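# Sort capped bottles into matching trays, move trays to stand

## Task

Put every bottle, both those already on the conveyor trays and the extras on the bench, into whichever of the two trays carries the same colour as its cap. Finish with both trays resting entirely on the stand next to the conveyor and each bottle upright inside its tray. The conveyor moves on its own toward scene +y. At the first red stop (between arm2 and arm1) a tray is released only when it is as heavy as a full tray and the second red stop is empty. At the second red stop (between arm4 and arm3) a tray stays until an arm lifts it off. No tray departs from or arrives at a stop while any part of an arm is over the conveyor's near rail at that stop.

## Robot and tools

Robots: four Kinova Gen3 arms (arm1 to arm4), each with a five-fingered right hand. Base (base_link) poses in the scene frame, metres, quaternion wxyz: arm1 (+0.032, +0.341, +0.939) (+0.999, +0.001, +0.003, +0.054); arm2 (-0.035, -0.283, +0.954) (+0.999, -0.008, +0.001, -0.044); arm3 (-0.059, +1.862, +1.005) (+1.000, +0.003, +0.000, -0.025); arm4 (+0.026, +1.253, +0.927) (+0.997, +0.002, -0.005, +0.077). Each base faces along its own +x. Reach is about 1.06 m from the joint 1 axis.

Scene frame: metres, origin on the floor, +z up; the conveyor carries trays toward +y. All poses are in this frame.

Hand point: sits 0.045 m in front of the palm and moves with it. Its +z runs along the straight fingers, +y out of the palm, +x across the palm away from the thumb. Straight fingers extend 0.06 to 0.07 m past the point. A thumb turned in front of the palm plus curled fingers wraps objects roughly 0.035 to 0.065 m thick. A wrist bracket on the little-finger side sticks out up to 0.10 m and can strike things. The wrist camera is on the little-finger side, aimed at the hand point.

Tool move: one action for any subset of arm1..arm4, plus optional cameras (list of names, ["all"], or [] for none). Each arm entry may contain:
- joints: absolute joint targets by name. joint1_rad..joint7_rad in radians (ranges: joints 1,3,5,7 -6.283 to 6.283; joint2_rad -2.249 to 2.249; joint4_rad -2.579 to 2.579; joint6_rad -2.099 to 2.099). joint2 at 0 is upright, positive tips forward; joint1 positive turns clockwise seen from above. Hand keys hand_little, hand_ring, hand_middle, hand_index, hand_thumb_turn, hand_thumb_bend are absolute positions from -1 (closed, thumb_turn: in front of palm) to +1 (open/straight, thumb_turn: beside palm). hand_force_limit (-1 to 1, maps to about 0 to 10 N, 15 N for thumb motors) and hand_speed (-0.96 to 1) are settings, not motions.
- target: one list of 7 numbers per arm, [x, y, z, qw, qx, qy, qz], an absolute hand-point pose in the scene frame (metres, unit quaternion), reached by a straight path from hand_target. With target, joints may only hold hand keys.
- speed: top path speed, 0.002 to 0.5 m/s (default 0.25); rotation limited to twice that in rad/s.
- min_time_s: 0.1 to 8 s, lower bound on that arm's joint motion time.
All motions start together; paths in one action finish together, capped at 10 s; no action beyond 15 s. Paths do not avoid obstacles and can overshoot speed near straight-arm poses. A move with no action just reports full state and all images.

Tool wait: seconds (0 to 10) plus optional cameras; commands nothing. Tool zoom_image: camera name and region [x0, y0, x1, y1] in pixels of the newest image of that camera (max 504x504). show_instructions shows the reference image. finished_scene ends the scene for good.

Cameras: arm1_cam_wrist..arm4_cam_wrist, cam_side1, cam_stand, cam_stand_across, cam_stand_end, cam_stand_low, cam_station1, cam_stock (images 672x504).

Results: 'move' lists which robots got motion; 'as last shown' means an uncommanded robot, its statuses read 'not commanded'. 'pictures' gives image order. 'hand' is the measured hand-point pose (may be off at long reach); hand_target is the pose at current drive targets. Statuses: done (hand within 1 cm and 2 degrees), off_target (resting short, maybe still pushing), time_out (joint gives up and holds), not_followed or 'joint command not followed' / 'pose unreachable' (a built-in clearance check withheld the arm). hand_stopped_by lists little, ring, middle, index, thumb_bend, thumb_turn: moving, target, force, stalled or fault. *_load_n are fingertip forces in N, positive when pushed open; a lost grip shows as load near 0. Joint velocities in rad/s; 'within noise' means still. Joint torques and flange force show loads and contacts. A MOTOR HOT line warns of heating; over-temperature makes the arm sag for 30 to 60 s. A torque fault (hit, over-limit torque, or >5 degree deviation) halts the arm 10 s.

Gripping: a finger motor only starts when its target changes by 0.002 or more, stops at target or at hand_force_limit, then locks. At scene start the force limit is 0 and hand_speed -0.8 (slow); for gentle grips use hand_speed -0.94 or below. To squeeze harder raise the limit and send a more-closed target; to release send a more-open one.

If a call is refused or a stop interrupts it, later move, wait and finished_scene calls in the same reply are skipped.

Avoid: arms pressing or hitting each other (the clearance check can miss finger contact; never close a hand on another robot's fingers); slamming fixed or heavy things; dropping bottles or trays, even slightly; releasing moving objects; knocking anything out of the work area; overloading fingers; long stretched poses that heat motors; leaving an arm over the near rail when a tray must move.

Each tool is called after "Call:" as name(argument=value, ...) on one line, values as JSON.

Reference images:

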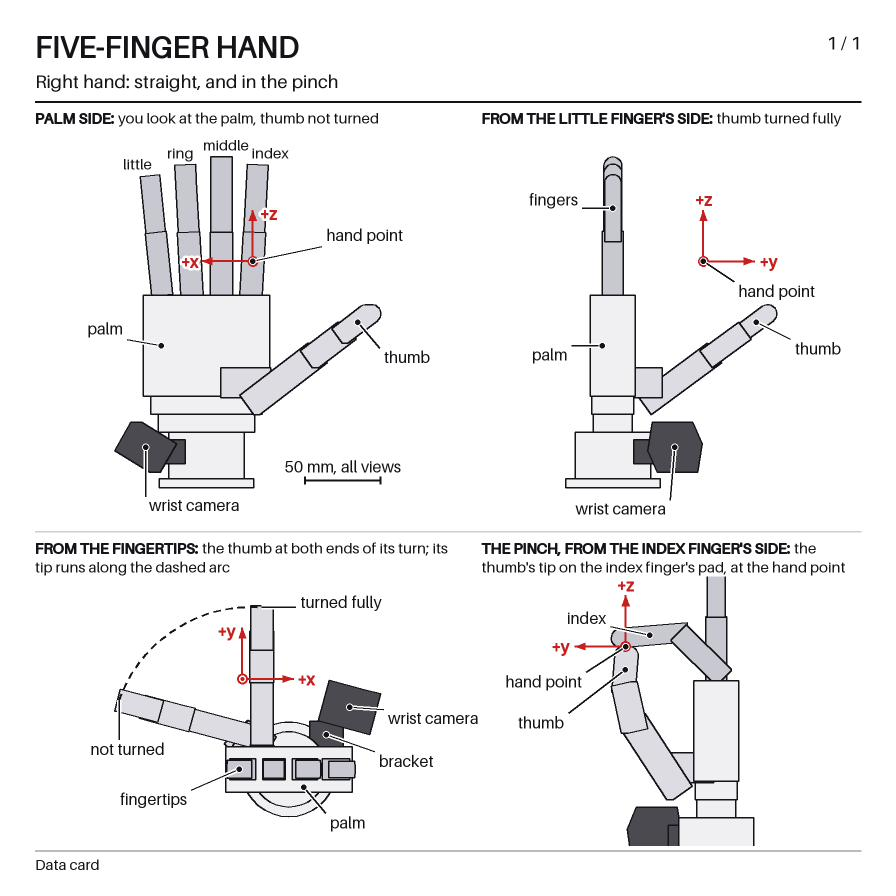

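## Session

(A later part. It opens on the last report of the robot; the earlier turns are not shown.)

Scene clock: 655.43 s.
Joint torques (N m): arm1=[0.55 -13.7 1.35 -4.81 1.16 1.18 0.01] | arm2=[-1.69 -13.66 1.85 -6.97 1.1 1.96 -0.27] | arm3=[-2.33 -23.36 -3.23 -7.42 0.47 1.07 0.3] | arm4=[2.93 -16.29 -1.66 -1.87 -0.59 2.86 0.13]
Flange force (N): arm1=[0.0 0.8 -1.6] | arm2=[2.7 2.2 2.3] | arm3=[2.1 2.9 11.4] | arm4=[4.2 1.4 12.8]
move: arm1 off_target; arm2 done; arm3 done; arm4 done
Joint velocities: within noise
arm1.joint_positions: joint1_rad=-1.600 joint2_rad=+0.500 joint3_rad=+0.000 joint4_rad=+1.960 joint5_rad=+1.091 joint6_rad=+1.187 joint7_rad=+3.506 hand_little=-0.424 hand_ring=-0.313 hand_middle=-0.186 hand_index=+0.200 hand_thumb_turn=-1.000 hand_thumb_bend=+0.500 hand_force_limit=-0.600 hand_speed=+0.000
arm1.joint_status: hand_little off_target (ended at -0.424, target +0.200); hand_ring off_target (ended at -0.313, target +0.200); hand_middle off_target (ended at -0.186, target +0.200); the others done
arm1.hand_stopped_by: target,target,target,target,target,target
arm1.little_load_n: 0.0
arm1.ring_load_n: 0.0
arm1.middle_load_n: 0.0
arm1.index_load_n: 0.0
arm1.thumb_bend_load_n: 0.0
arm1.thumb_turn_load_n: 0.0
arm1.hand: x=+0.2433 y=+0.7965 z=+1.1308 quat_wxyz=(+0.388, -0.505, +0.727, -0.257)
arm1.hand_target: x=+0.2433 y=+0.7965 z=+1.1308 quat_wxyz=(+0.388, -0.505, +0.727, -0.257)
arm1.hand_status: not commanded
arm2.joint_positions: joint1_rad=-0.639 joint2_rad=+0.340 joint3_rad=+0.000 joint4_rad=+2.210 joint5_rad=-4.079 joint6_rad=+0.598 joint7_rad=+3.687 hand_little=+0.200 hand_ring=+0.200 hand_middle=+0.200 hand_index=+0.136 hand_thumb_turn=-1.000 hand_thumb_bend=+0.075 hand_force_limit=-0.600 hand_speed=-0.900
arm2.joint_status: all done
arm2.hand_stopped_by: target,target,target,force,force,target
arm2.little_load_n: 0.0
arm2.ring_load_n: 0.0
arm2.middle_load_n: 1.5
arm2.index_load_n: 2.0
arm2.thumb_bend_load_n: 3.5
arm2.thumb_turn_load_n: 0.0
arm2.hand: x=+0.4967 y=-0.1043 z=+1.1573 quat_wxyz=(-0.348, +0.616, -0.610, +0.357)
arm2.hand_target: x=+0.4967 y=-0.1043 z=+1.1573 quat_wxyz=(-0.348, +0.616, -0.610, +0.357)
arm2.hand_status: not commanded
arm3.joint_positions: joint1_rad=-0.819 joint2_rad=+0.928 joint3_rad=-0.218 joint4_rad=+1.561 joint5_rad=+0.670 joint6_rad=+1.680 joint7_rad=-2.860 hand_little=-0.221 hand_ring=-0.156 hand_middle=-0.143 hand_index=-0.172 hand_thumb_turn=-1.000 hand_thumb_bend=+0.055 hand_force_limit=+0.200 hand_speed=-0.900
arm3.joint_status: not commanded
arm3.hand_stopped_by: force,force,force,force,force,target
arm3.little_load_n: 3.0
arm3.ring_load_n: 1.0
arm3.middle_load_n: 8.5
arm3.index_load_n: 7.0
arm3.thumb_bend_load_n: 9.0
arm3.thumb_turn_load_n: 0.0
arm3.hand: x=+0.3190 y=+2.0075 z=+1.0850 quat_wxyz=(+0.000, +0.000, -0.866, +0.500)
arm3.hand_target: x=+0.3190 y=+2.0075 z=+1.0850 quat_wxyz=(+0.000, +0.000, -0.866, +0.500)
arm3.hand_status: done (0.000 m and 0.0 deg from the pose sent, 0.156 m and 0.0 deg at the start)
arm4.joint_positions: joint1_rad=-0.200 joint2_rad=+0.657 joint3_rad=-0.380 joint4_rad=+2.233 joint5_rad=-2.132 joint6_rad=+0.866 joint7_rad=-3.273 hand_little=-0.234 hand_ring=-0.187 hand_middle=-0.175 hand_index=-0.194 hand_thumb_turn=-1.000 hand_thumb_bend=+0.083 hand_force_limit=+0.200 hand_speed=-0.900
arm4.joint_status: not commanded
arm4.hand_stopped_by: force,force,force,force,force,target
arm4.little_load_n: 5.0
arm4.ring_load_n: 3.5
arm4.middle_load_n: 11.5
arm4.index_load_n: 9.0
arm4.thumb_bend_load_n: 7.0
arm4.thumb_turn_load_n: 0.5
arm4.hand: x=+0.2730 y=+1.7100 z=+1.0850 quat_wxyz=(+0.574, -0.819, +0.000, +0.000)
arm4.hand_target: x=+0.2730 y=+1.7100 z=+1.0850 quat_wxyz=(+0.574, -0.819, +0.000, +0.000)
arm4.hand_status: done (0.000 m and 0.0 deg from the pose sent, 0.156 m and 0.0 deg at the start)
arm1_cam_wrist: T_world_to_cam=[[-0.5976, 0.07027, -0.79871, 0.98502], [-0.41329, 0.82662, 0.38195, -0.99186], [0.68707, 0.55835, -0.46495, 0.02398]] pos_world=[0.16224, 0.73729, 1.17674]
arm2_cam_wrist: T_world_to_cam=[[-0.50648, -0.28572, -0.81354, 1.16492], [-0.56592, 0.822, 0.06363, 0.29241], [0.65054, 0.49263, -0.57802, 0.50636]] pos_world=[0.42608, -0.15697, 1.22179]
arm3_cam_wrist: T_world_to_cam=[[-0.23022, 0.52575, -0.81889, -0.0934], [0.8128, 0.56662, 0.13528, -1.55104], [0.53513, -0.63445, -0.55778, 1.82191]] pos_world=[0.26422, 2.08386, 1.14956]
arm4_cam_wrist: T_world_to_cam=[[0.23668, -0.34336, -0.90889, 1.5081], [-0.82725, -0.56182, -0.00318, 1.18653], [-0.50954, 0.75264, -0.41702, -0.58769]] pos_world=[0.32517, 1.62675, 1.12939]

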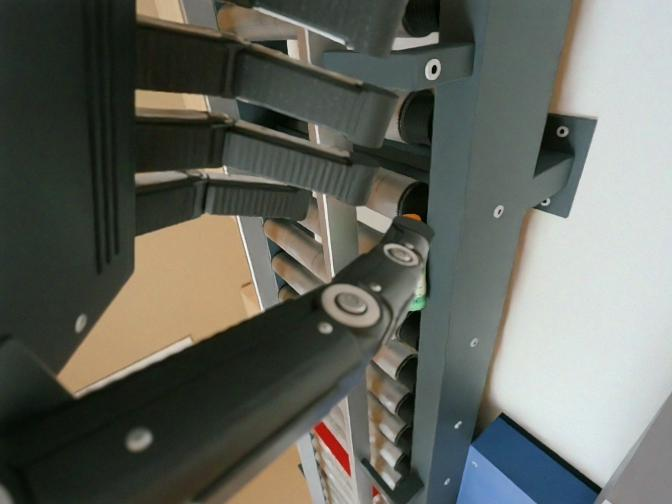

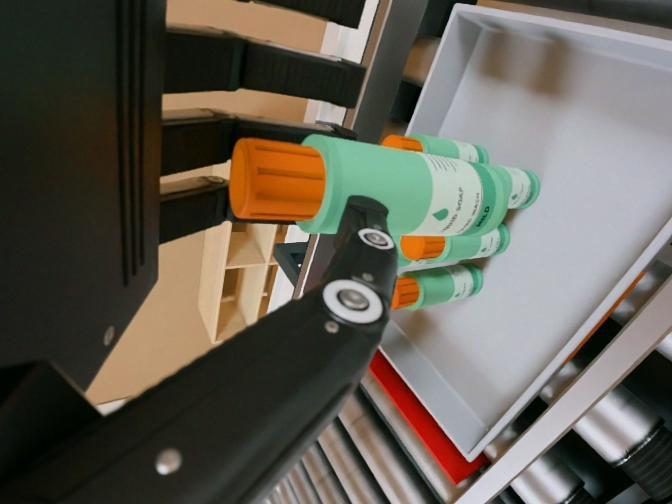

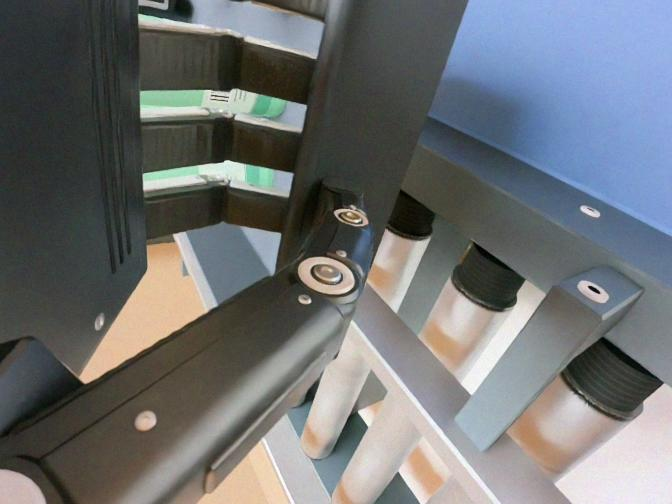

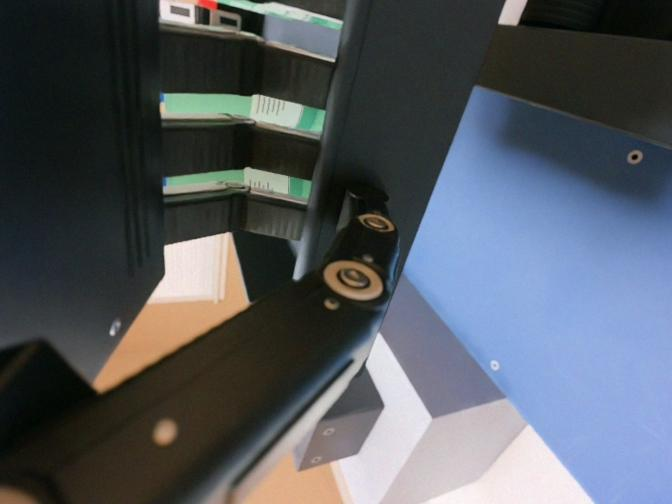

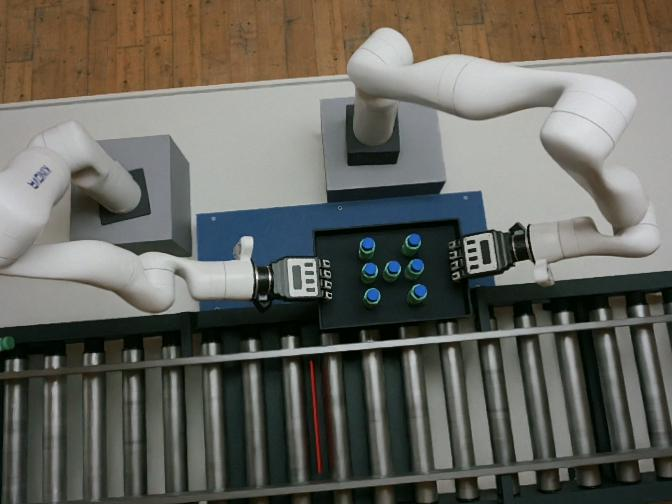

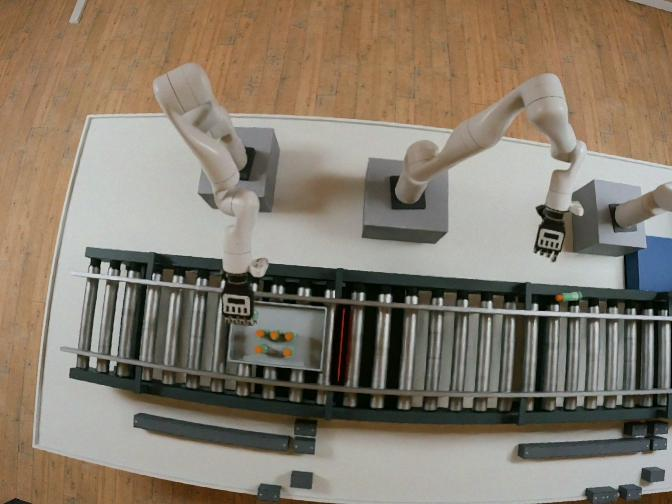

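Call:
move(arm1={"joints": {"hand_little": 0.21, "hand_ring": 0.21, "hand_middle": 0.21}}, arm2={"target": [0.488, -0.093, 1.06, 0.3536, -0.6124, 0.6124, -0.3536], "speed": 0.05}, arm3={"target": [0.2285, 2.1355, 1.085, 0, 0, 0.866, -0.5], "speed": 0.06}, arm4={"target": [0.1825, 1.838, 1.085, 0.5736, -0.8192, 0, 0], "speed": 0.06}, cameras=["arm2_cam_wrist", "arm3_cam_wrist", "arm4_cam_wrist", "cam_stand", "cam_stand_end", "cam_stand_low", "cam_station1"])

Scene clock: 680.57 s.
Joint torques (N m): arm1=[0.4 -13.74 1.39 -4.8 1.22 1.16 0.02] | arm2=[-1.75 -15.74 1.83 -4.08 0.8 2.22 -0.28] | arm3=[-1.91 -25.72 -3.51 -9.04 0.19 0.73 0.27] | arm4=[2.5 -18.14 -1.86 -1.47 -0.16 2.51 0.17]
Flange force (N): arm1=[-0.2 0.8 -1.5] | arm2=[3.1 1.7 1.9] | arm3=[2.1 1.5 13.3] | arm4=[2.7 0.3 16.5]
move: arm1 done; arm2 done; arm3 done; arm4 done
Joint velocities: within noise
arm1.joint_positions: joint1_rad=-1.600 joint2_rad=+0.500 joint3_rad=+0.000 joint4_rad=+1.960 joint5_rad=+1.091 joint6_rad=+1.187 joint7_rad=+3.506 hand_little=+0.210 hand_ring=+0.210 hand_middle=+0.210 hand_index=+0.200 hand_thumb_turn=-1.000 hand_thumb_bend=+0.500 hand_force_limit=-0.600 hand_speed=+0.000
arm1.joint_status: all done
arm1.hand_stopped_by: target,target,target,target,target,target
arm1.little_load_n: 0.0
arm1.ring_load_n: 0.0
arm1.middle_load_n: 0.0
arm1.index_load_n: 0.0
arm1.thumb_bend_load_n: 0.0
arm1.thumb_turn_load_n: 0.0
arm1.hand: x=+0.2433 y=+0.7965 z=+1.1308 quat_wxyz=(+0.388, -0.505, +0.727, -0.257)
arm1.hand_target: x=+0.2433 y=+0.7965 z=+1.1308 quat_wxyz=(+0.388, -0.505, +0.727, -0.257)
arm1.hand_status: not commanded
arm2.joint_positions: joint1_rad=-0.601 joint2_rad=+0.615 joint3_rad=-0.105 joint4_rad=+2.301 joint5_rad=-3.851 joint6_rad=+0.904 joint7_rad=+3.348 hand_little=+0.200 hand_ring=+0.200 hand_middle=+0.200 hand_index=+0.136 hand_thumb_turn=-1.000 hand_thumb_bend=+0.075 hand_force_limit=-0.600 hand_speed=-0.900
arm2.joint_status: not commanded
arm2.hand_stopped_by: target,target,target,force,force,target
arm2.little_load_n: 0.0
arm2.ring_load_n: 0.0
arm2.middle_load_n: 2.0
arm2.index_load_n: 2.0
arm2.thumb_bend_load_n: 4.0
arm2.thumb_turn_load_n: 0.0
arm2.hand: x=+0.4880 y=-0.0930 z=+1.0600 quat_wxyz=(-0.354, +0.612, -0.612, +0.354)
arm2.hand_target: x=+0.4880 y=-0.0930 z=+1.0600 quat_wxyz=(-0.354, +0.612, -0.612, +0.354)
arm2.hand_status: done (0.000 m and 0.0 deg from the pose sent, 0.098 m and 0.9 deg at the start)
arm3.joint_positions: joint1_rad=-1.065 joint2_rad=+1.025 joint3_rad=-0.276 joint4_rad=+1.319 joint5_rad=+0.495 joint6_rad=+1.880 joint7_rad=-2.990 hand_little=-0.221 hand_ring=-0.156 hand_middle=-0.143 hand_index=-0.172 hand_thumb_turn=-1.000 hand_thumb_bend=+0.055 hand_force_limit=+0.200 hand_speed=-0.900
arm3.joint_status: not commanded
arm3.hand_stopped_by: force,force,force,force,force,target
arm3.little_load_n: 3.5
arm3.ring_load_n: 1.5
arm3.middle_load_n: 9.0
arm3.index_load_n: 7.5
arm3.thumb_bend_load_n: 8.0
arm3.thumb_turn_load_n: 0.5
arm3.hand: x=+0.2285 y=+2.1355 z=+1.0850 quat_wxyz=(+0.000, +0.000, -0.866, +0.500)
arm3.hand_target: x=+0.2285 y=+2.1355 z=+1.0850 quat_wxyz=(+0.000, +0.000, -0.866, +0.500)
arm3.hand_status: done (0.000 m and 0.0 deg from the pose sent, 0.157 m and 0.0 deg at the start)
arm4.joint_positions: joint1_rad=-0.629 joint2_rad=+0.687 joint3_rad=-0.409 joint4_rad=+2.144 joint5_rad=-2.670 joint6_rad=+0.789 joint7_rad=-3.074 hand_little=-0.234 hand_ring=-0.187 hand_middle=-0.175 hand_index=-0.194 hand_thumb_turn=-1.000 hand_thumb_bend=+0.083 hand_force_limit=+0.200 hand_speed=-0.900
arm4.joint_status: not commanded
arm4.hand_stopped_by: force,force,force,force,force,target
arm4.little_load_n: 5.0
arm4.ring_load_n: 4.0
arm4.middle_load_n: 12.5
arm4.index_load_n: 9.5
arm4.thumb_bend_load_n: 7.0
arm4.thumb_turn_load_n: 0.5
arm4.hand: x=+0.1825 y=+1.8380 z=+1.0850 quat_wxyz=(+0.574, -0.819, +0.000, +0.000)
arm4.hand_target: x=+0.1825 y=+1.8380 z=+1.0850 quat_wxyz=(+0.574, -0.819, +0.000, +0.000)
arm4.hand_status: done (0.000 m and 0.0 deg from the pose sent, 0.157 m and 0.0 deg at the start)
arm2_cam_wrist: T_world_to_cam=[[-0.5035, -0.27343, -0.81959, 1.09078], [-0.56648, 0.82073, 0.0742, 0.27334], [0.65237, 0.50164, -0.56813, 0.43974]] pos_world=[0.41718, -0.14667, 1.12353]
arm3_cam_wrist: T_world_to_cam=[[-0.23025, 0.52579, -0.81886, -0.18164], [0.81277, 0.56666, 0.13531, -1.55011], [0.53516, -0.63439, -0.55781, 1.95145]] pos_world=[0.17372, 2.21186, 1.14956]
arm4_cam_wrist: T_world_to_cam=[[0.23668, -0.34336, -0.90889, 1.57347], [-0.82725, -0.56182, -0.00318, 1.18358], [-0.50954, 0.75264, -0.41702, -0.73014]] pos_world=[0.23467, 1.75475, 1.12939]

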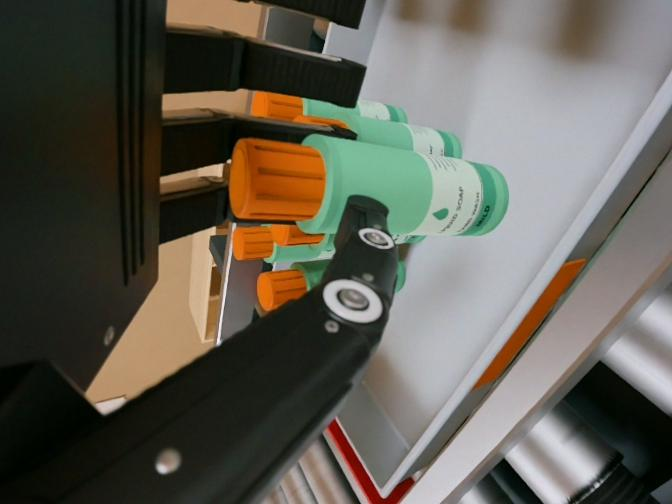

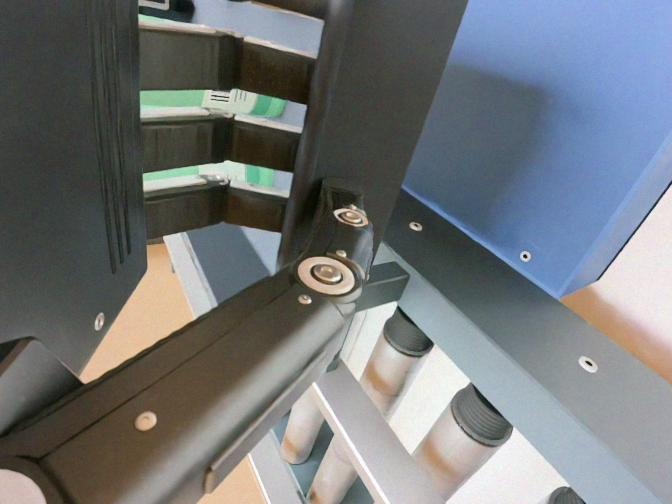

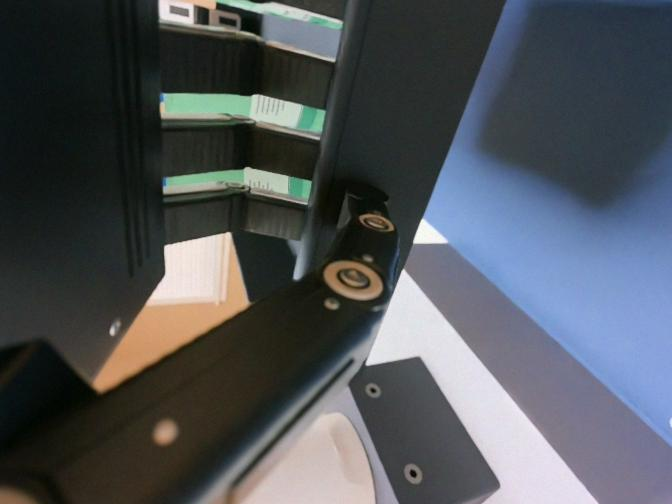

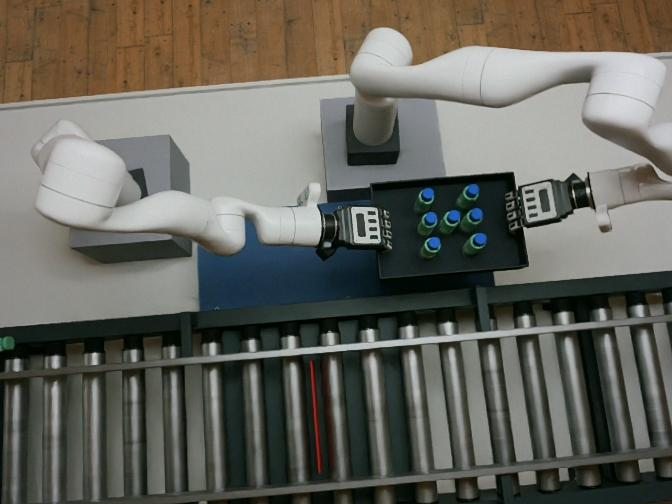

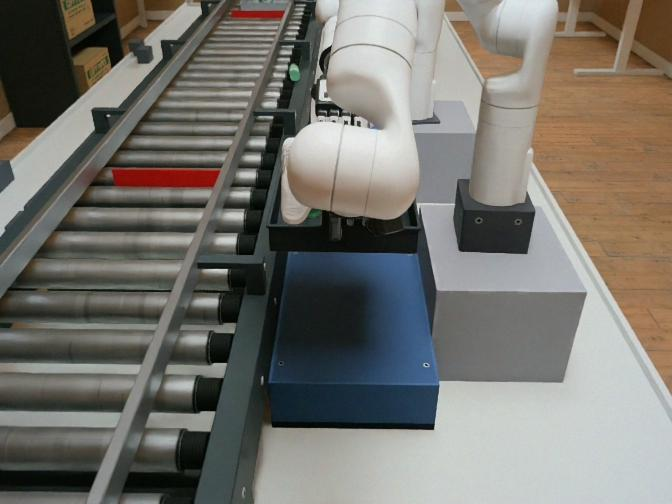

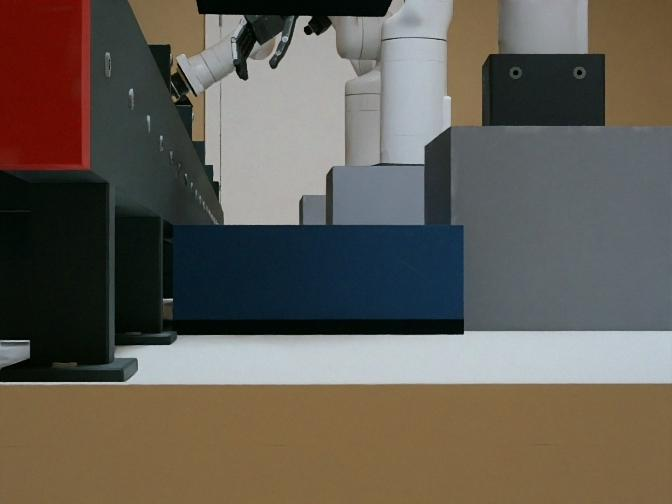

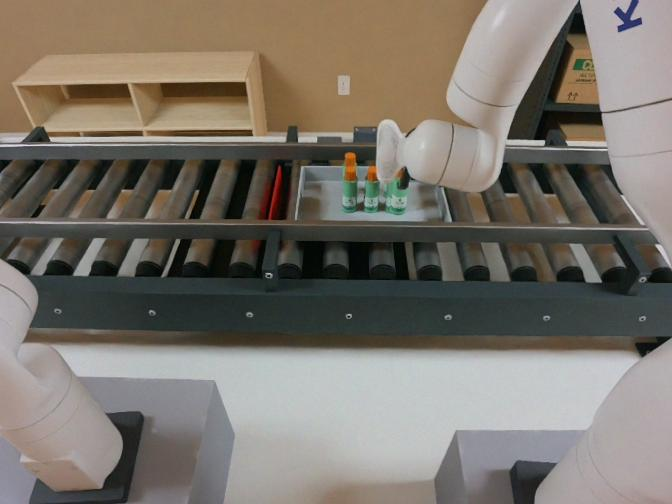

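Call:
move(arm2={"target": [0.488, -0.093, 1.025, 0.3536, -0.6124, 0.6124, -0.3536], "speed": 0.04}, arm3={"target": [0.2165, 2.1325, 1.0, 0, 0, 0.866, -0.5], "speed": 0.05}, arm4={"target": [0.1705, 1.835, 1.0, 0.5736, -0.8192, 0, 0], "speed": 0.05}, cameras=["arm2_cam_wrist"])

Call:
move(arm3={"target": [0.2165, 2.1325, 0.875, 0, 0, 0.866, -0.5], "speed": 0.05}, arm4={"target": [0.1705, 1.835, 0.875, 0.5736, -0.8192, 0, 0], "speed": 0.05}, cameras=["cam_stand", "cam_stand_end", "cam_stand_low", "cam_stand_across"])

Call:
zoom_image(camera="cam_stand_low", region=[120, 60, 520, 340])

Scene clock: 692.73 s.
Joint torques (N m): arm1=[0.49 -13.68 1.33 -4.83 1.21 1.21 0.02] | arm2=[-1.74 -16.46 1.84 -3.14 0.72 2.27 -0.25] | arm3=[-1.25 -26.4 -3.23 -7.38 0.08 1.2 0.3] | arm4=[2.07 -19.14 -2.49 0.36 0.12 2.86 0.19]
Flange force (N): arm1=[0.1 0.7 -1.5] | arm2=[2.8 1.5 1.4] | arm3=[1.9 2.5 11.8] | arm4=[3.0 2.3 14.8]
move: arm2 done; arm3 done; arm4 done
Joint velocities: within noise
arm1: as last shown
arm1.thumb_bend_load_n: 0.5
arm2.joint_positions: joint1_rad=-0.592 joint2_rad=+0.726 joint3_rad=-0.119 joint4_rad=+2.307 joint5_rad=-3.801 joint6_rad=+1.005 joint7_rad=+3.275 hand_little=+0.200 hand_ring=+0.200 hand_middle=+0.200 hand_index=+0.136 hand_thumb_turn=-1.000 hand_thumb_bend=+0.075 hand_force_limit=-0.600 hand_speed=-0.900
arm2.joint_status: not commanded
arm2.hand_stopped_by: target,target,target,force,force,target
arm2.little_load_n: 0.0
arm2.ring_load_n: 0.0
arm2.middle_load_n: 2.0
arm2.index_load_n: 2.0
arm2.thumb_bend_load_n: 3.5
arm2.thumb_turn_load_n: 0.0
arm2.hand: x=+0.4880 y=-0.0930 z=+1.0250 quat_wxyz=(-0.354, +0.612, -0.612, +0.354)
arm2.hand_target: x=+0.4880 y=-0.0930 z=+1.0250 quat_wxyz=(-0.354, +0.612, -0.612, +0.354)
arm2.hand_status: done (0.000 m and 0.0 deg from the pose sent, 0.035 m and 0.0 deg at the start)
arm3.joint_positions: joint1_rad=-1.082 joint2_rad=+1.167 joint3_rad=-0.271 joint4_rad=+1.332 joint5_rad=+0.502 joint6_rad=+1.744 joint7_rad=-3.063 hand_little=-0.221 hand_ring=-0.156 hand_middle=-0.143 hand_index=-0.172 hand_thumb_turn=-1.000 hand_thumb_bend=+0.055 hand_force_limit=+0.200 hand_speed=-0.900
arm3.joint_status: not commanded
arm3.hand_stopped_by: force,force,force,force,force,target
arm3.little_load_n: 4.0
arm3.ring_load_n: 1.5
arm3.middle_load_n: 9.0
arm3.index_load_n: 7.0
arm3.thumb_bend_load_n: 8.5
arm3.thumb_turn_load_n: 0.0
arm3.hand: x=+0.2165 y=+2.1325 z=+1.0000 quat_wxyz=(+0.000, +0.000, -0.866, +0.500)
arm3.hand_target: x=+0.2165 y=+2.1325 z=+1.0000 quat_wxyz=(+0.000, +0.000, -0.866, +0.500)
arm3.hand_status: done (0.000 m and 0.0 deg from the pose sent, 0.086 m and 0.0 deg at the start)
arm4.joint_positions: joint1_rad=-0.694 joint2_rad=+0.915 joint3_rad=-0.353 joint4_rad=+2.172 joint5_rad=-2.728 joint6_rad=+1.016 joint7_rad=-2.917 hand_little=-0.234 hand_ring=-0.187 hand_middle=-0.175 hand_index=-0.194 hand_thumb_turn=-1.000 hand_thumb_bend=+0.083 hand_force_limit=+0.200 hand_speed=-0.900
arm4.joint_status: not commanded
arm4.hand_stopped_by: force,force,force,force,force,target
arm4.little_load_n: 5.0
arm4.ring_load_n: 3.5
arm4.middle_load_n: 12.0
arm4.index_load_n: 9.0
arm4.thumb_bend_load_n: 7.0
arm4.thumb_turn_load_n: 0.5
arm4.hand: x=+0.1705 y=+1.8350 z=+1.0000 quat_wxyz=(+0.574, -0.819, +0.000, +0.000)
arm4.hand_target: x=+0.1705 y=+1.8350 z=+1.0000 quat_wxyz=(+0.574, -0.819, +0.000, +0.000)
arm4.hand_status: done (0.000 m and 0.0 deg from the pose sent, 0.086 m and 0.0 deg at the start)
arm2_cam_wrist: T_world_to_cam=[[-0.5035, -0.27343, -0.81959, 1.0621], [-0.56648, 0.82073, 0.0742, 0.27593], [0.65237, 0.50164, -0.56813, 0.41985]] pos_world=[0.41718, -0.14667, 1.08853]

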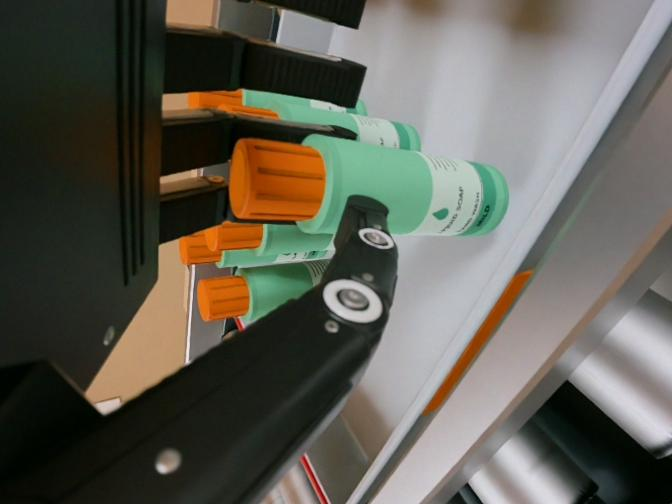

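Scene clock: 695.73 s.
Joint torques (N m): arm1=[0.47 -13.71 1.39 -4.9 1.14 1.27 0] | arm2=[-1.71 -16.45 1.84 -3.18 0.71 2.21 -0.25] | arm3=[-0.81 -27.36 -2.67 -5.72 0.03 1.58 0.29] | arm4=[1.99 -20.15 -3.05 2.24 0.45 3.14 0.19]
Flange force (N): arm1=[0.3 0.7 -1.2] | arm2=[2.8 1.7 1.2] | arm3=[1.8 3.1 10.2] | arm4=[3.1 4.4 14.1]
move: arm3 done; arm4 done
Joint velocities: within noise
arm1, arm2: as last shown
arm1.thumb_bend_load_n: 0.0
arm2.index_load_n: 2.5
arm3.joint_positions: joint1_rad=-1.099 joint2_rad=+1.423 joint3_rad=-0.248 joint4_rad=+1.195 joint5_rad=+0.540 joint6_rad=+1.629 joint7_rad=-3.092 hand_little=-0.221 hand_ring=-0.156 hand_middle=-0.143 hand_index=-0.172 hand_thumb_turn=-1.000 hand_thumb_bend=+0.055 hand_force_limit=+0.200 hand_speed=-0.900
arm3.joint_status: not commanded
arm3.hand_stopped_by: force,force,force,force,force,target
arm3.little_load_n: 3.5
arm3.ring_load_n: 1.5
arm3.middle_load_n: 8.5
arm3.index_load_n: 6.5
arm3.thumb_bend_load_n: 8.5
arm3.thumb_turn_load_n: 0.0
arm3.hand: x=+0.2165 y=+2.1325 z=+0.8750 quat_wxyz=(+0.000, +0.000, -0.866, +0.500)
arm3.hand_target: x=+0.2165 y=+2.1325 z=+0.8750 quat_wxyz=(+0.000, +0.000, -0.866, +0.500)
arm3.hand_status: done (0.000 m and 0.0 deg from the pose sent, 0.125 m and 0.0 deg at the start)
arm4.joint_positions: joint1_rad=-0.720 joint2_rad=+1.261 joint3_rad=-0.297 joint4_rad=+2.054 joint5_rad=-2.679 joint6_rad=+1.209 joint7_rad=-2.806 hand_little=-0.234 hand_ring=-0.187 hand_middle=-0.175 hand_index=-0.194 hand_thumb_turn=-1.000 hand_thumb_bend=+0.083 hand_force_limit=+0.200 hand_speed=-0.900
arm4.joint_status: not commanded
arm4.hand_stopped_by: force,force,force,force,force,target
arm4.little_load_n: 5.0
arm4.ring_load_n: 3.0
arm4.middle_load_n: 11.5
arm4.index_load_n: 8.5
arm4.thumb_bend_load_n: 7.0
arm4.thumb_turn_load_n: 0.5
arm4.hand: x=+0.1705 y=+1.8350 z=+0.8750 quat_wxyz=(+0.574, -0.819, +0.000, +0.000)
arm4.hand_target: x=+0.1705 y=+1.8350 z=+0.8750 quat_wxyz=(+0.574, -0.819, +0.000, +0.000)
arm4.hand_status: done (0.000 m and 0.0 deg from the pose sent, 0.125 m and 0.0 deg at the start)
pictures: cam_stand, cam_stand_across, cam_stand_end, cam_stand_low

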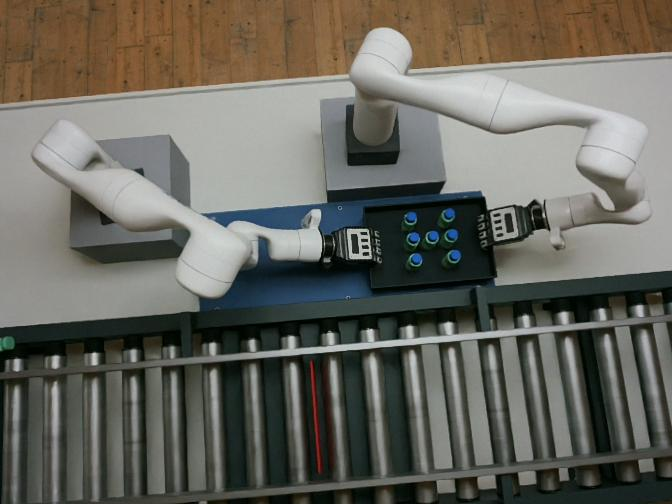

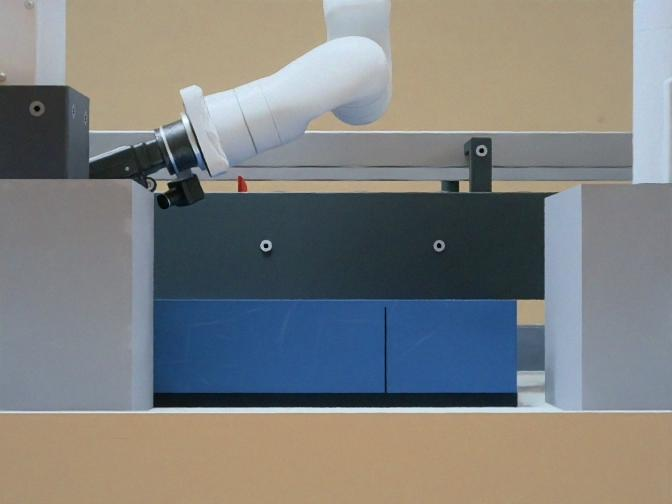

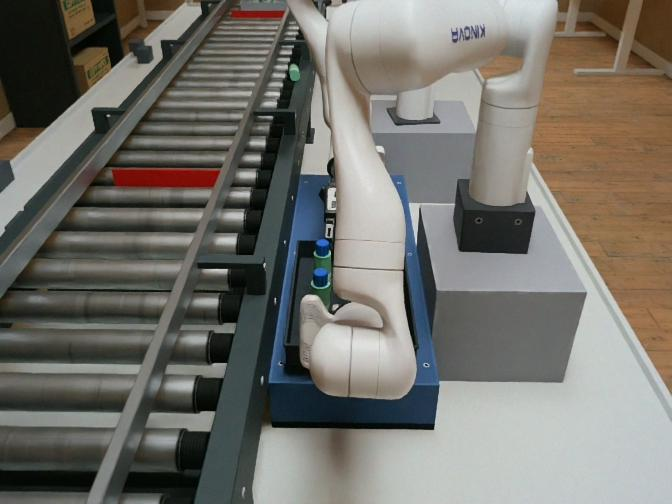

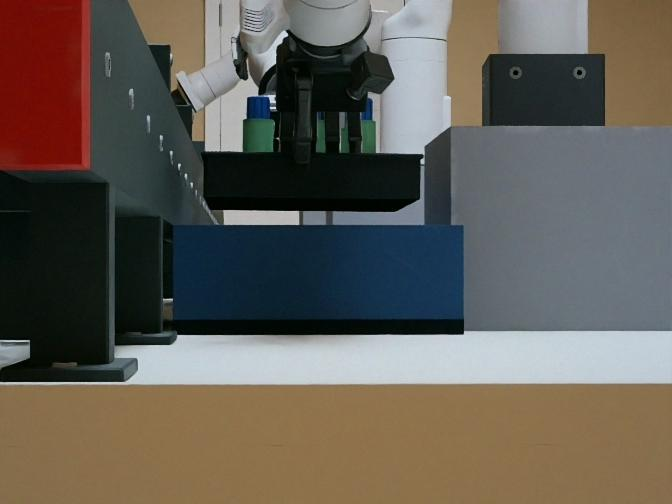

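Scaled by 1.260 from the camera's image (finer frame: 960x720).

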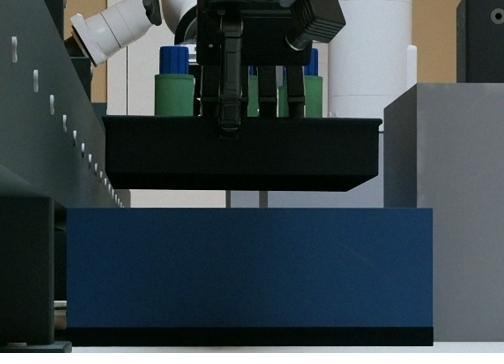

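Call:
move(arm2={"target": [0.488, -0.093, 1.018, 0.3536, -0.6124, 0.6124, -0.3536], "speed": 0.02}, arm3={"target": [0.2165, 2.1325, 0.866, 0, 0, 0.866, -0.5], "speed": 0.02}, arm4={"target": [0.1705, 1.835, 0.866, 0.5736, -0.8192, 0, 0], "speed": 0.02}, cameras=["cam_stand_low", "cam_station1", "arm2_cam_wrist", "arm4_cam_wrist"])

Call:
zoom_image(camera="cam_stand_low", region=[180, 120, 480, 260])

Call:
zoom_image(camera="cam_station1", region=[280, 110, 480, 270])

Scene clock: 705.77 s.
Joint torques (N m): arm1=[0.44 -13.75 1.45 -4.88 1.2 1.18 0.02] | arm2=[-1.74 -16.58 1.88 -2.97 0.68 2.23 -0.24] | arm3=[-0.72 -27.37 -2.63 -5.57 -0.01 1.66 0.3] | arm4=[1.78 -20.2 -3.17 2.2 0.48 3.23 0.23]
Flange force (N): arm1=[0.1 0.9 -1.4] | arm2=[2.8 1.6 1.3] | arm3=[1.8 3.3 10.0] | arm4=[3.5 4.5 13.6]
move: arm2 done; arm3 done; arm4 done
Joint velocities: within noise
arm1: as last shown
arm1.index_load_n: 0.5
arm2.joint_positions: joint1_rad=-0.591 joint2_rad=+0.748 joint3_rad=-0.121 joint4_rad=+2.306 joint5_rad=-3.792 joint6_rad=+1.024 joint7_rad=+3.262 hand_little=+0.200 hand_ring=+0.200 hand_middle=+0.200 hand_index=+0.136 hand_thumb_turn=-1.000 hand_thumb_bend=+0.075 hand_force_limit=-0.600 hand_speed=-0.900
arm2.joint_status: not commanded
arm2.hand_stopped_by: target,target,target,force,force,target
arm2.little_load_n: 0.0
arm2.ring_load_n: 0.0
arm2.middle_load_n: 2.0
arm2.index_load_n: 2.0
arm2.thumb_bend_load_n: 3.5
arm2.thumb_turn_load_n: 0.0
arm2.hand: x=+0.4880 y=-0.0930 z=+1.0180 quat_wxyz=(-0.354, +0.612, -0.612, +0.354)
arm2.hand_target: x=+0.4880 y=-0.0930 z=+1.0180 quat_wxyz=(-0.354, +0.612, -0.612, +0.354)
arm2.hand_status: done (0.000 m and 0.0 deg from the pose sent, 0.007 m and 0.0 deg at the start)
arm3.joint_positions: joint1_rad=-1.100 joint2_rad=+1.442 joint3_rad=-0.246 joint4_rad=+1.180 joint5_rad=+0.543 joint6_rad=+1.624 joint7_rad=-3.092 hand_little=-0.221 hand_ring=-0.156 hand_middle=-0.143 hand_index=-0.172 hand_thumb_turn=-1.000 hand_thumb_bend=+0.055 hand_force_limit=+0.200 hand_speed=-0.900
arm3.joint_status: not commanded
arm3.hand_stopped_by: force,force,force,force,force,target
arm3.little_load_n: 3.5
arm3.ring_load_n: 1.5
arm3.middle_load_n: 8.5
arm3.index_load_n: 6.5
arm3.thumb_bend_load_n: 8.5
arm3.thumb_turn_load_n: 0.0
arm3.hand: x=+0.2165 y=+2.1325 z=+0.8660 quat_wxyz=(+0.000, +0.000, -0.866, +0.500)
arm3.hand_target: x=+0.2165 y=+2.1325 z=+0.8660 quat_wxyz=(+0.000, +0.000, -0.866, +0.500)
arm3.hand_status: done (0.000 m and 0.0 deg from the pose sent, 0.009 m and 0.0 deg at the start)
arm4.joint_positions: joint1_rad=-0.721 joint2_rad=+1.284 joint3_rad=-0.294 joint4_rad=+2.041 joint5_rad=-2.674 joint6_rad=+1.218 joint7_rad=-2.802 hand_little=-0.234 hand_ring=-0.187 hand_middle=-0.175 hand_index=-0.194 hand_thumb_turn=-1.000 hand_thumb_bend=+0.083 hand_force_limit=+0.200 hand_speed=-0.900
arm4.joint_status: not commanded
arm4.hand_stopped_by: force,force,force,force,force,target
arm4.little_load_n: 5.0
arm4.ring_load_n: 3.5
arm4.middle_load_n: 11.5
arm4.index_load_n: 8.0
arm4.thumb_bend_load_n: 7.0
arm4.thumb_turn_load_n: 0.5
arm4.hand: x=+0.1705 y=+1.8350 z=+0.8660 quat_wxyz=(+0.574, -0.819, +0.000, +0.000)
arm4.hand_target: x=+0.1705 y=+1.8350 z=+0.8660 quat_wxyz=(+0.574, -0.819, +0.000, +0.000)
arm4.hand_status: done (0.000 m and 0.0 deg from the pose sent, 0.009 m and 0.0 deg at the start)
pictures: arm2_cam_wrist, arm4_cam_wrist, cam_stand_low, cam_station1
arm2_cam_wrist: T_world_to_cam=[[-0.50348, -0.27347, -0.81959, 1.05634], [-0.5665, 0.82071, 0.07416, 0.27651], [0.65237, 0.50164, -0.56813, 0.41587]] pos_world=[0.41718, -0.14667, 1.08153]
arm4_cam_wrist: T_world_to_cam=[[0.23668, -0.34336, -0.90889, 1.37623], [-0.82725, -0.56182, -0.00318, 1.17127], [-0.50954, 0.75264, -0.41702, -0.82533]] pos_world=[0.22267, 1.75175, 0.91039]

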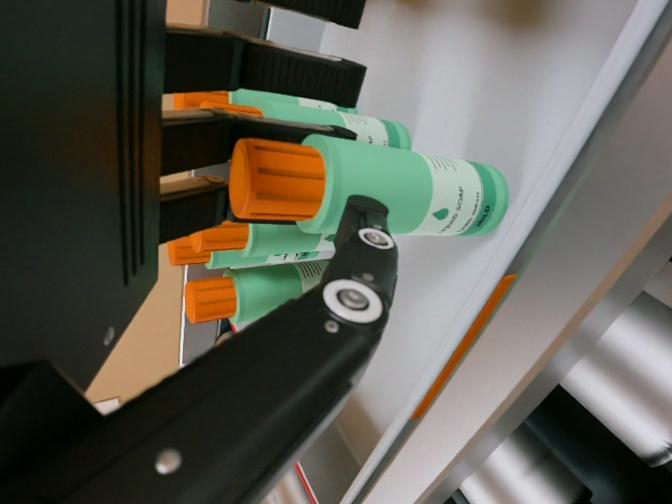

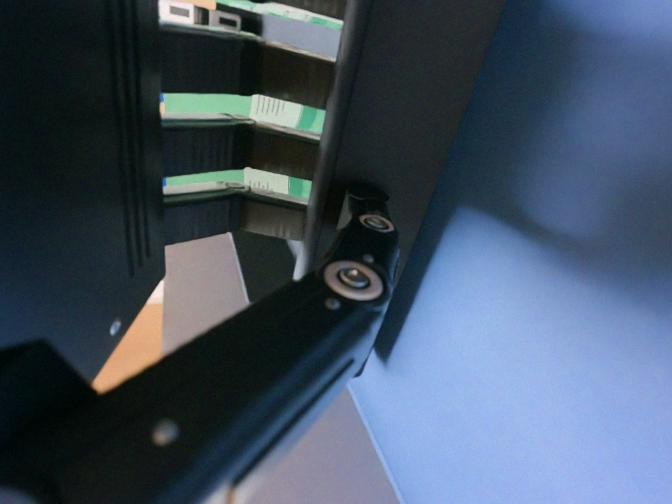

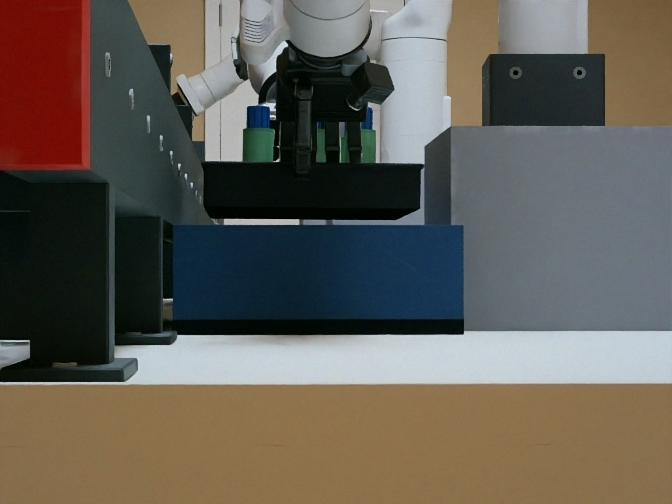

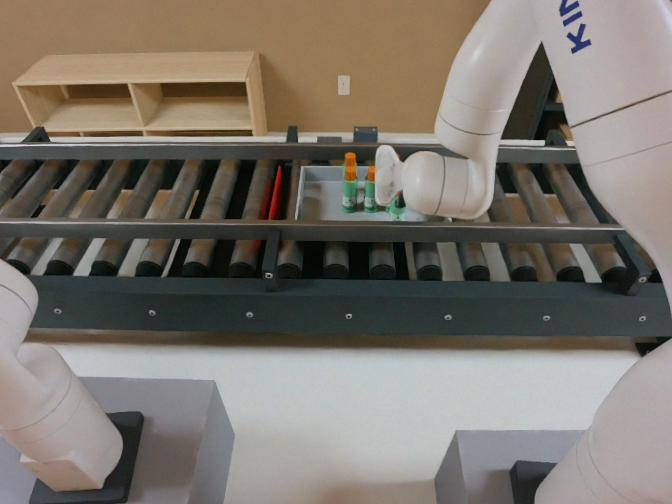

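Scaled by 1.680 from the camera's image (finer frame: 960x720).

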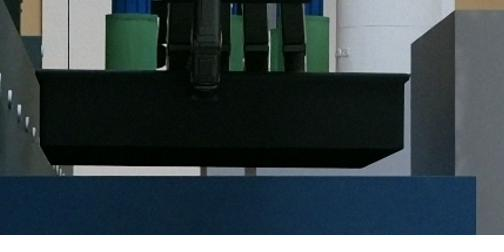

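Scaled by 2.520 from the camera's image (finer frame: 960x720).

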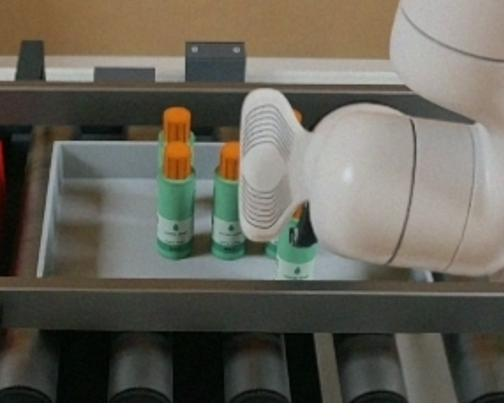

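Call:
move(arm2={"target": [0.488, -0.093, 1.0145, 0.3536, -0.6124, 0.6124, -0.3536], "speed": 0.01}, arm3={"target": [0.2165, 2.1325, 0.857, 0, 0, 0.866, -0.5], "speed": 0.015}, arm4={"target": [0.1705, 1.835, 0.857, 0.5736, -0.8192, 0, 0], "speed": 0.015})

Call:
move(arm2={"target": [0.488, -0.093, 1.0125, 0.3536, -0.6124, 0.6124, -0.3536], "speed": 0.01}, arm3={"target": [0.2165, 2.1325, 0.855, 0, 0, 0.866, -0.5], "speed": 0.01}, arm4={"target": [0.1705, 1.835, 0.855, 0.5736, -0.8192, 0, 0], "speed": 0.01}, cameras=["cam_stand_low", "arm2_cam_wrist"])

Call:
zoom_image(camera="cam_stand_low", region=[180, 120, 480, 260])

Scene clock: 714.20 s.
Joint torques (N m): arm1=[0.42 -13.73 1.34 -4.9 1.22 1.15 0.04] | arm2=[-1.62 -14.13 1.55 -1.94 0.56 1.2 -0.18] | arm3=[-0.7 -27.41 -2.53 -5.46 0.01 1.73 0.27] | arm4=[1.82 -20.21 -3.12 2.25 0.53 3.24 0.2]
Flange force (N): arm1=[0.2 0.8 -1.4] | arm2=[2.5 -2.6 -1.6] | arm3=[1.7 3.4 9.9] | arm4=[3.3 4.5 13.6]
move: arm2 done; arm3 done; arm4 done
Joint velocities: within noise
arm1: as last shown
arm1.index_load_n: 0.0
arm2.joint_positions: joint1_rad=-0.591 joint2_rad=+0.759 joint3_rad=-0.122 joint4_rad=+2.306 joint5_rad=-3.788 joint6_rad=+1.033 joint7_rad=+3.256 hand_little=+0.200 hand_ring=+0.200 hand_middle=+0.200 hand_index=+0.136 hand_thumb_turn=-1.000 hand_thumb_bend=+0.075 hand_force_limit=-0.600 hand_speed=-0.900
arm2.joint_status: not commanded
arm2.hand_stopped_by: target,target,target,force,force,target
arm2.little_load_n: 0.0
arm2.ring_load_n: 0.0
arm2.middle_load_n: 2.5
arm2.index_load_n: 2.0
arm2.thumb_bend_load_n: 3.0
arm2.thumb_turn_load_n: 0.0
arm2.hand: x=+0.4880 y=-0.0930 z=+1.0145 quat_wxyz=(-0.354, +0.612, -0.612, +0.354)
arm2.hand_target: x=+0.4880 y=-0.0930 z=+1.0145 quat_wxyz=(-0.354, +0.612, -0.612, +0.354)
arm2.hand_status: done (0.000 m and 0.0 deg from the pose sent, 0.004 m and 0.0 deg at the start)
arm3.joint_positions: joint1_rad=-1.102 joint2_rad=+1.462 joint3_rad=-0.245 joint4_rad=+1.164 joint5_rad=+0.545 joint6_rad=+1.619 joint7_rad=-3.091 hand_little=-0.221 hand_ring=-0.156 hand_middle=-0.143 hand_index=-0.172 hand_thumb_turn=-1.000 hand_thumb_bend=+0.055 hand_force_limit=+0.200 hand_speed=-0.900
arm3.joint_status: not commanded
arm3.hand_stopped_by: force,force,force,force,force,target
arm3.little_load_n: 3.5
arm3.ring_load_n: 1.5
arm3.middle_load_n: 8.5
arm3.index_load_n: 6.5
arm3.thumb_bend_load_n: 8.5
arm3.thumb_turn_load_n: 0.0
arm3.hand: x=+0.2165 y=+2.1325 z=+0.8570 quat_wxyz=(+0.000, +0.000, -0.866, +0.500)
arm3.hand_target: x=+0.2165 y=+2.1325 z=+0.8570 quat_wxyz=(+0.000, +0.000, -0.866, +0.500)
arm3.hand_status: done (0.000 m and 0.0 deg from the pose sent, 0.009 m and 0.0 deg at the start)
arm4.joint_positions: joint1_rad=-0.722 joint2_rad=+1.308 joint3_rad=-0.290 joint4_rad=+2.027 joint5_rad=-2.669 joint6_rad=+1.226 joint7_rad=-2.798 hand_little=-0.234 hand_ring=-0.187 hand_middle=-0.175 hand_index=-0.194 hand_thumb_turn=-1.000 hand_thumb_bend=+0.083 hand_force_limit=+0.200 hand_speed=-0.900
arm4.joint_status: not commanded
arm4.hand_stopped_by: force,force,force,force,force,target
arm4.little_load_n: 4.5
arm4.ring_load_n: 3.5
arm4.middle_load_n: 11.5
arm4.index_load_n: 8.5
arm4.thumb_bend_load_n: 7.5
arm4.thumb_turn_load_n: 0.5
arm4.hand: x=+0.1705 y=+1.8350 z=+0.8570 quat_wxyz=(+0.574, -0.819, +0.000, +0.000)
arm4.hand_target: x=+0.1705 y=+1.8350 z=+0.8570 quat_wxyz=(+0.574, -0.819, +0.000, +0.000)
arm4.hand_status: done (0.000 m and 0.0 deg from the pose sent, 0.009 m and 0.0 deg at the start)
pictures: none

Scene clock: 715.17 s.
Joint torques (N m): arm1=[0.47 -13.62 1.41 -4.78 1.2 1.19 -0.01] | arm2=[-1.45 -10.92 1.5 -0.8 0.34 -0.1 -0.11] | arm3=[-0.67 -27.36 -2.54 -5.46 -0.01 1.69 0.26] | arm4=[1.82 -20.28 -3.22 2.17 0.46 3.28 0.18]
Flange force (N): arm1=[-0.1 0.6 -1.7] | arm2=[2.5 -7.7 -5.5] | arm3=[1.7 3.3 9.8] | arm4=[3.4 4.7 13.3]
move: arm2 done; arm3 done; arm4 done
Joint velocities: within noise
arm1: as last shown
arm2.joint_positions: joint1_rad=-0.590 joint2_rad=+0.766 joint3_rad=-0.122 joint4_rad=+2.306 joint5_rad=-3.786 joint6_rad=+1.039 joint7_rad=+3.253 hand_little=+0.200 hand_ring=+0.200 hand_middle=+0.200 hand_index=+0.136 hand_thumb_turn=-1.000 hand_thumb_bend=+0.075 hand_force_limit=-0.600 hand_speed=-0.900
arm2.joint_status: not commanded
arm2.hand_stopped_by: target,target,target,force,force,target
arm2.little_load_n: 0.0
arm2.ring_load_n: 0.0
arm2.middle_load_n: 4.0
arm2.index_load_n: 2.5
arm2.thumb_bend_load_n: 1.5
arm2.thumb_turn_load_n: -0.5
arm2.hand: x=+0.4880 y=-0.0930 z=+1.0125 quat_wxyz=(-0.354, +0.612, -0.612, +0.354)
arm2.hand_target: x=+0.4880 y=-0.0930 z=+1.0125 quat_wxyz=(-0.354, +0.612, -0.612, +0.354)
arm2.hand_status: done (0.000 m and 0.0 deg from the pose sent, 0.002 m and 0.0 deg at the start)
arm3.joint_positions: joint1_rad=-1.102 joint2_rad=+1.466 joint3_rad=-0.244 joint4_rad=+1.161 joint5_rad=+0.546 joint6_rad=+1.618 joint7_rad=-3.091 hand_little=-0.221 hand_ring=-0.156 hand_middle=-0.143 hand_index=-0.172 hand_thumb_turn=-1.000 hand_thumb_bend=+0.055 hand_force_limit=+0.200 hand_speed=-0.900
arm3.joint_status: not commanded
arm3.hand_stopped_by: force,force,force,force,force,target
arm3.little_load_n: 3.5
arm3.ring_load_n: 1.5
arm3.middle_load_n: 8.5
arm3.index_load_n: 6.5
arm3.thumb_bend_load_n: 8.5
arm3.thumb_turn_load_n: 0.0
arm3.hand: x=+0.2165 y=+2.1325 z=+0.8550 quat_wxyz=(+0.000, +0.000, -0.866, +0.500)
arm3.hand_target: x=+0.2165 y=+2.1325 z=+0.8550 quat_wxyz=(+0.000, +0.000, -0.866, +0.500)
arm3.hand_status: done (0.000 m and 0.0 deg from the pose sent, 0.002 m and 0.0 deg at the start)
arm4.joint_positions: joint1_rad=-0.723 joint2_rad=+1.313 joint3_rad=-0.289 joint4_rad=+2.024 joint5_rad=-2.668 joint6_rad=+1.228 joint7_rad=-2.797 hand_little=-0.234 hand_ring=-0.187 hand_middle=-0.175 hand_index=-0.194 hand_thumb_turn=-1.000 hand_thumb_bend=+0.083 hand_force_limit=+0.200 hand_speed=-0.900
arm4.joint_status: not commanded
arm4.hand_stopped_by: force,force,force,force,force,target
arm4.little_load_n: 5.0
arm4.ring_load_n: 3.5
arm4.middle_load_n: 11.5
arm4.index_load_n: 8.0
arm4.thumb_bend_load_n: 7.5
arm4.thumb_turn_load_n: 0.5
arm4.hand: x=+0.1705 y=+1.8350 z=+0.8550 quat_wxyz=(+0.574, -0.819, +0.000, +0.000)
arm4.hand_target: x=+0.1705 y=+1.8350 z=+0.8550 quat_wxyz=(+0.574, -0.819, +0.000, +0.000)
arm4.hand_status: done (0.000 m and 0.0 deg from the pose sent, 0.002 m and 0.0 deg at the start)
pictures: arm2_cam_wrist, cam_stand_low
arm2_cam_wrist: T_world_to_cam=[[-0.50356, -0.27347, -0.81954, 1.05173], [-0.56647, 0.82073, 0.0742, 0.27687], [0.65233, 0.50161, -0.5682, 0.41278]] pos_world=[0.41718, -0.14667, 1.07593]

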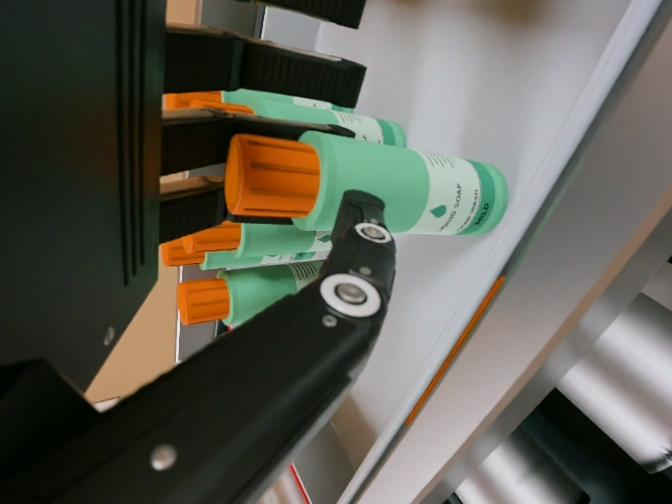

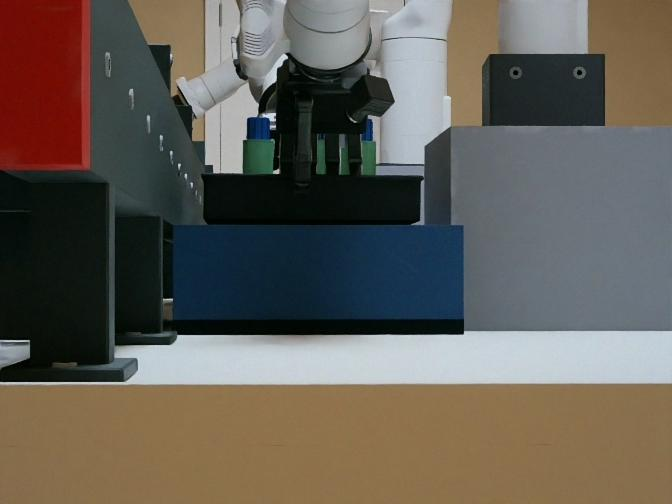

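Scaled by 1.680 from the camera's image (finer frame: 960x720).

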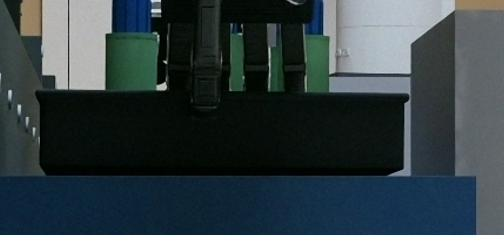

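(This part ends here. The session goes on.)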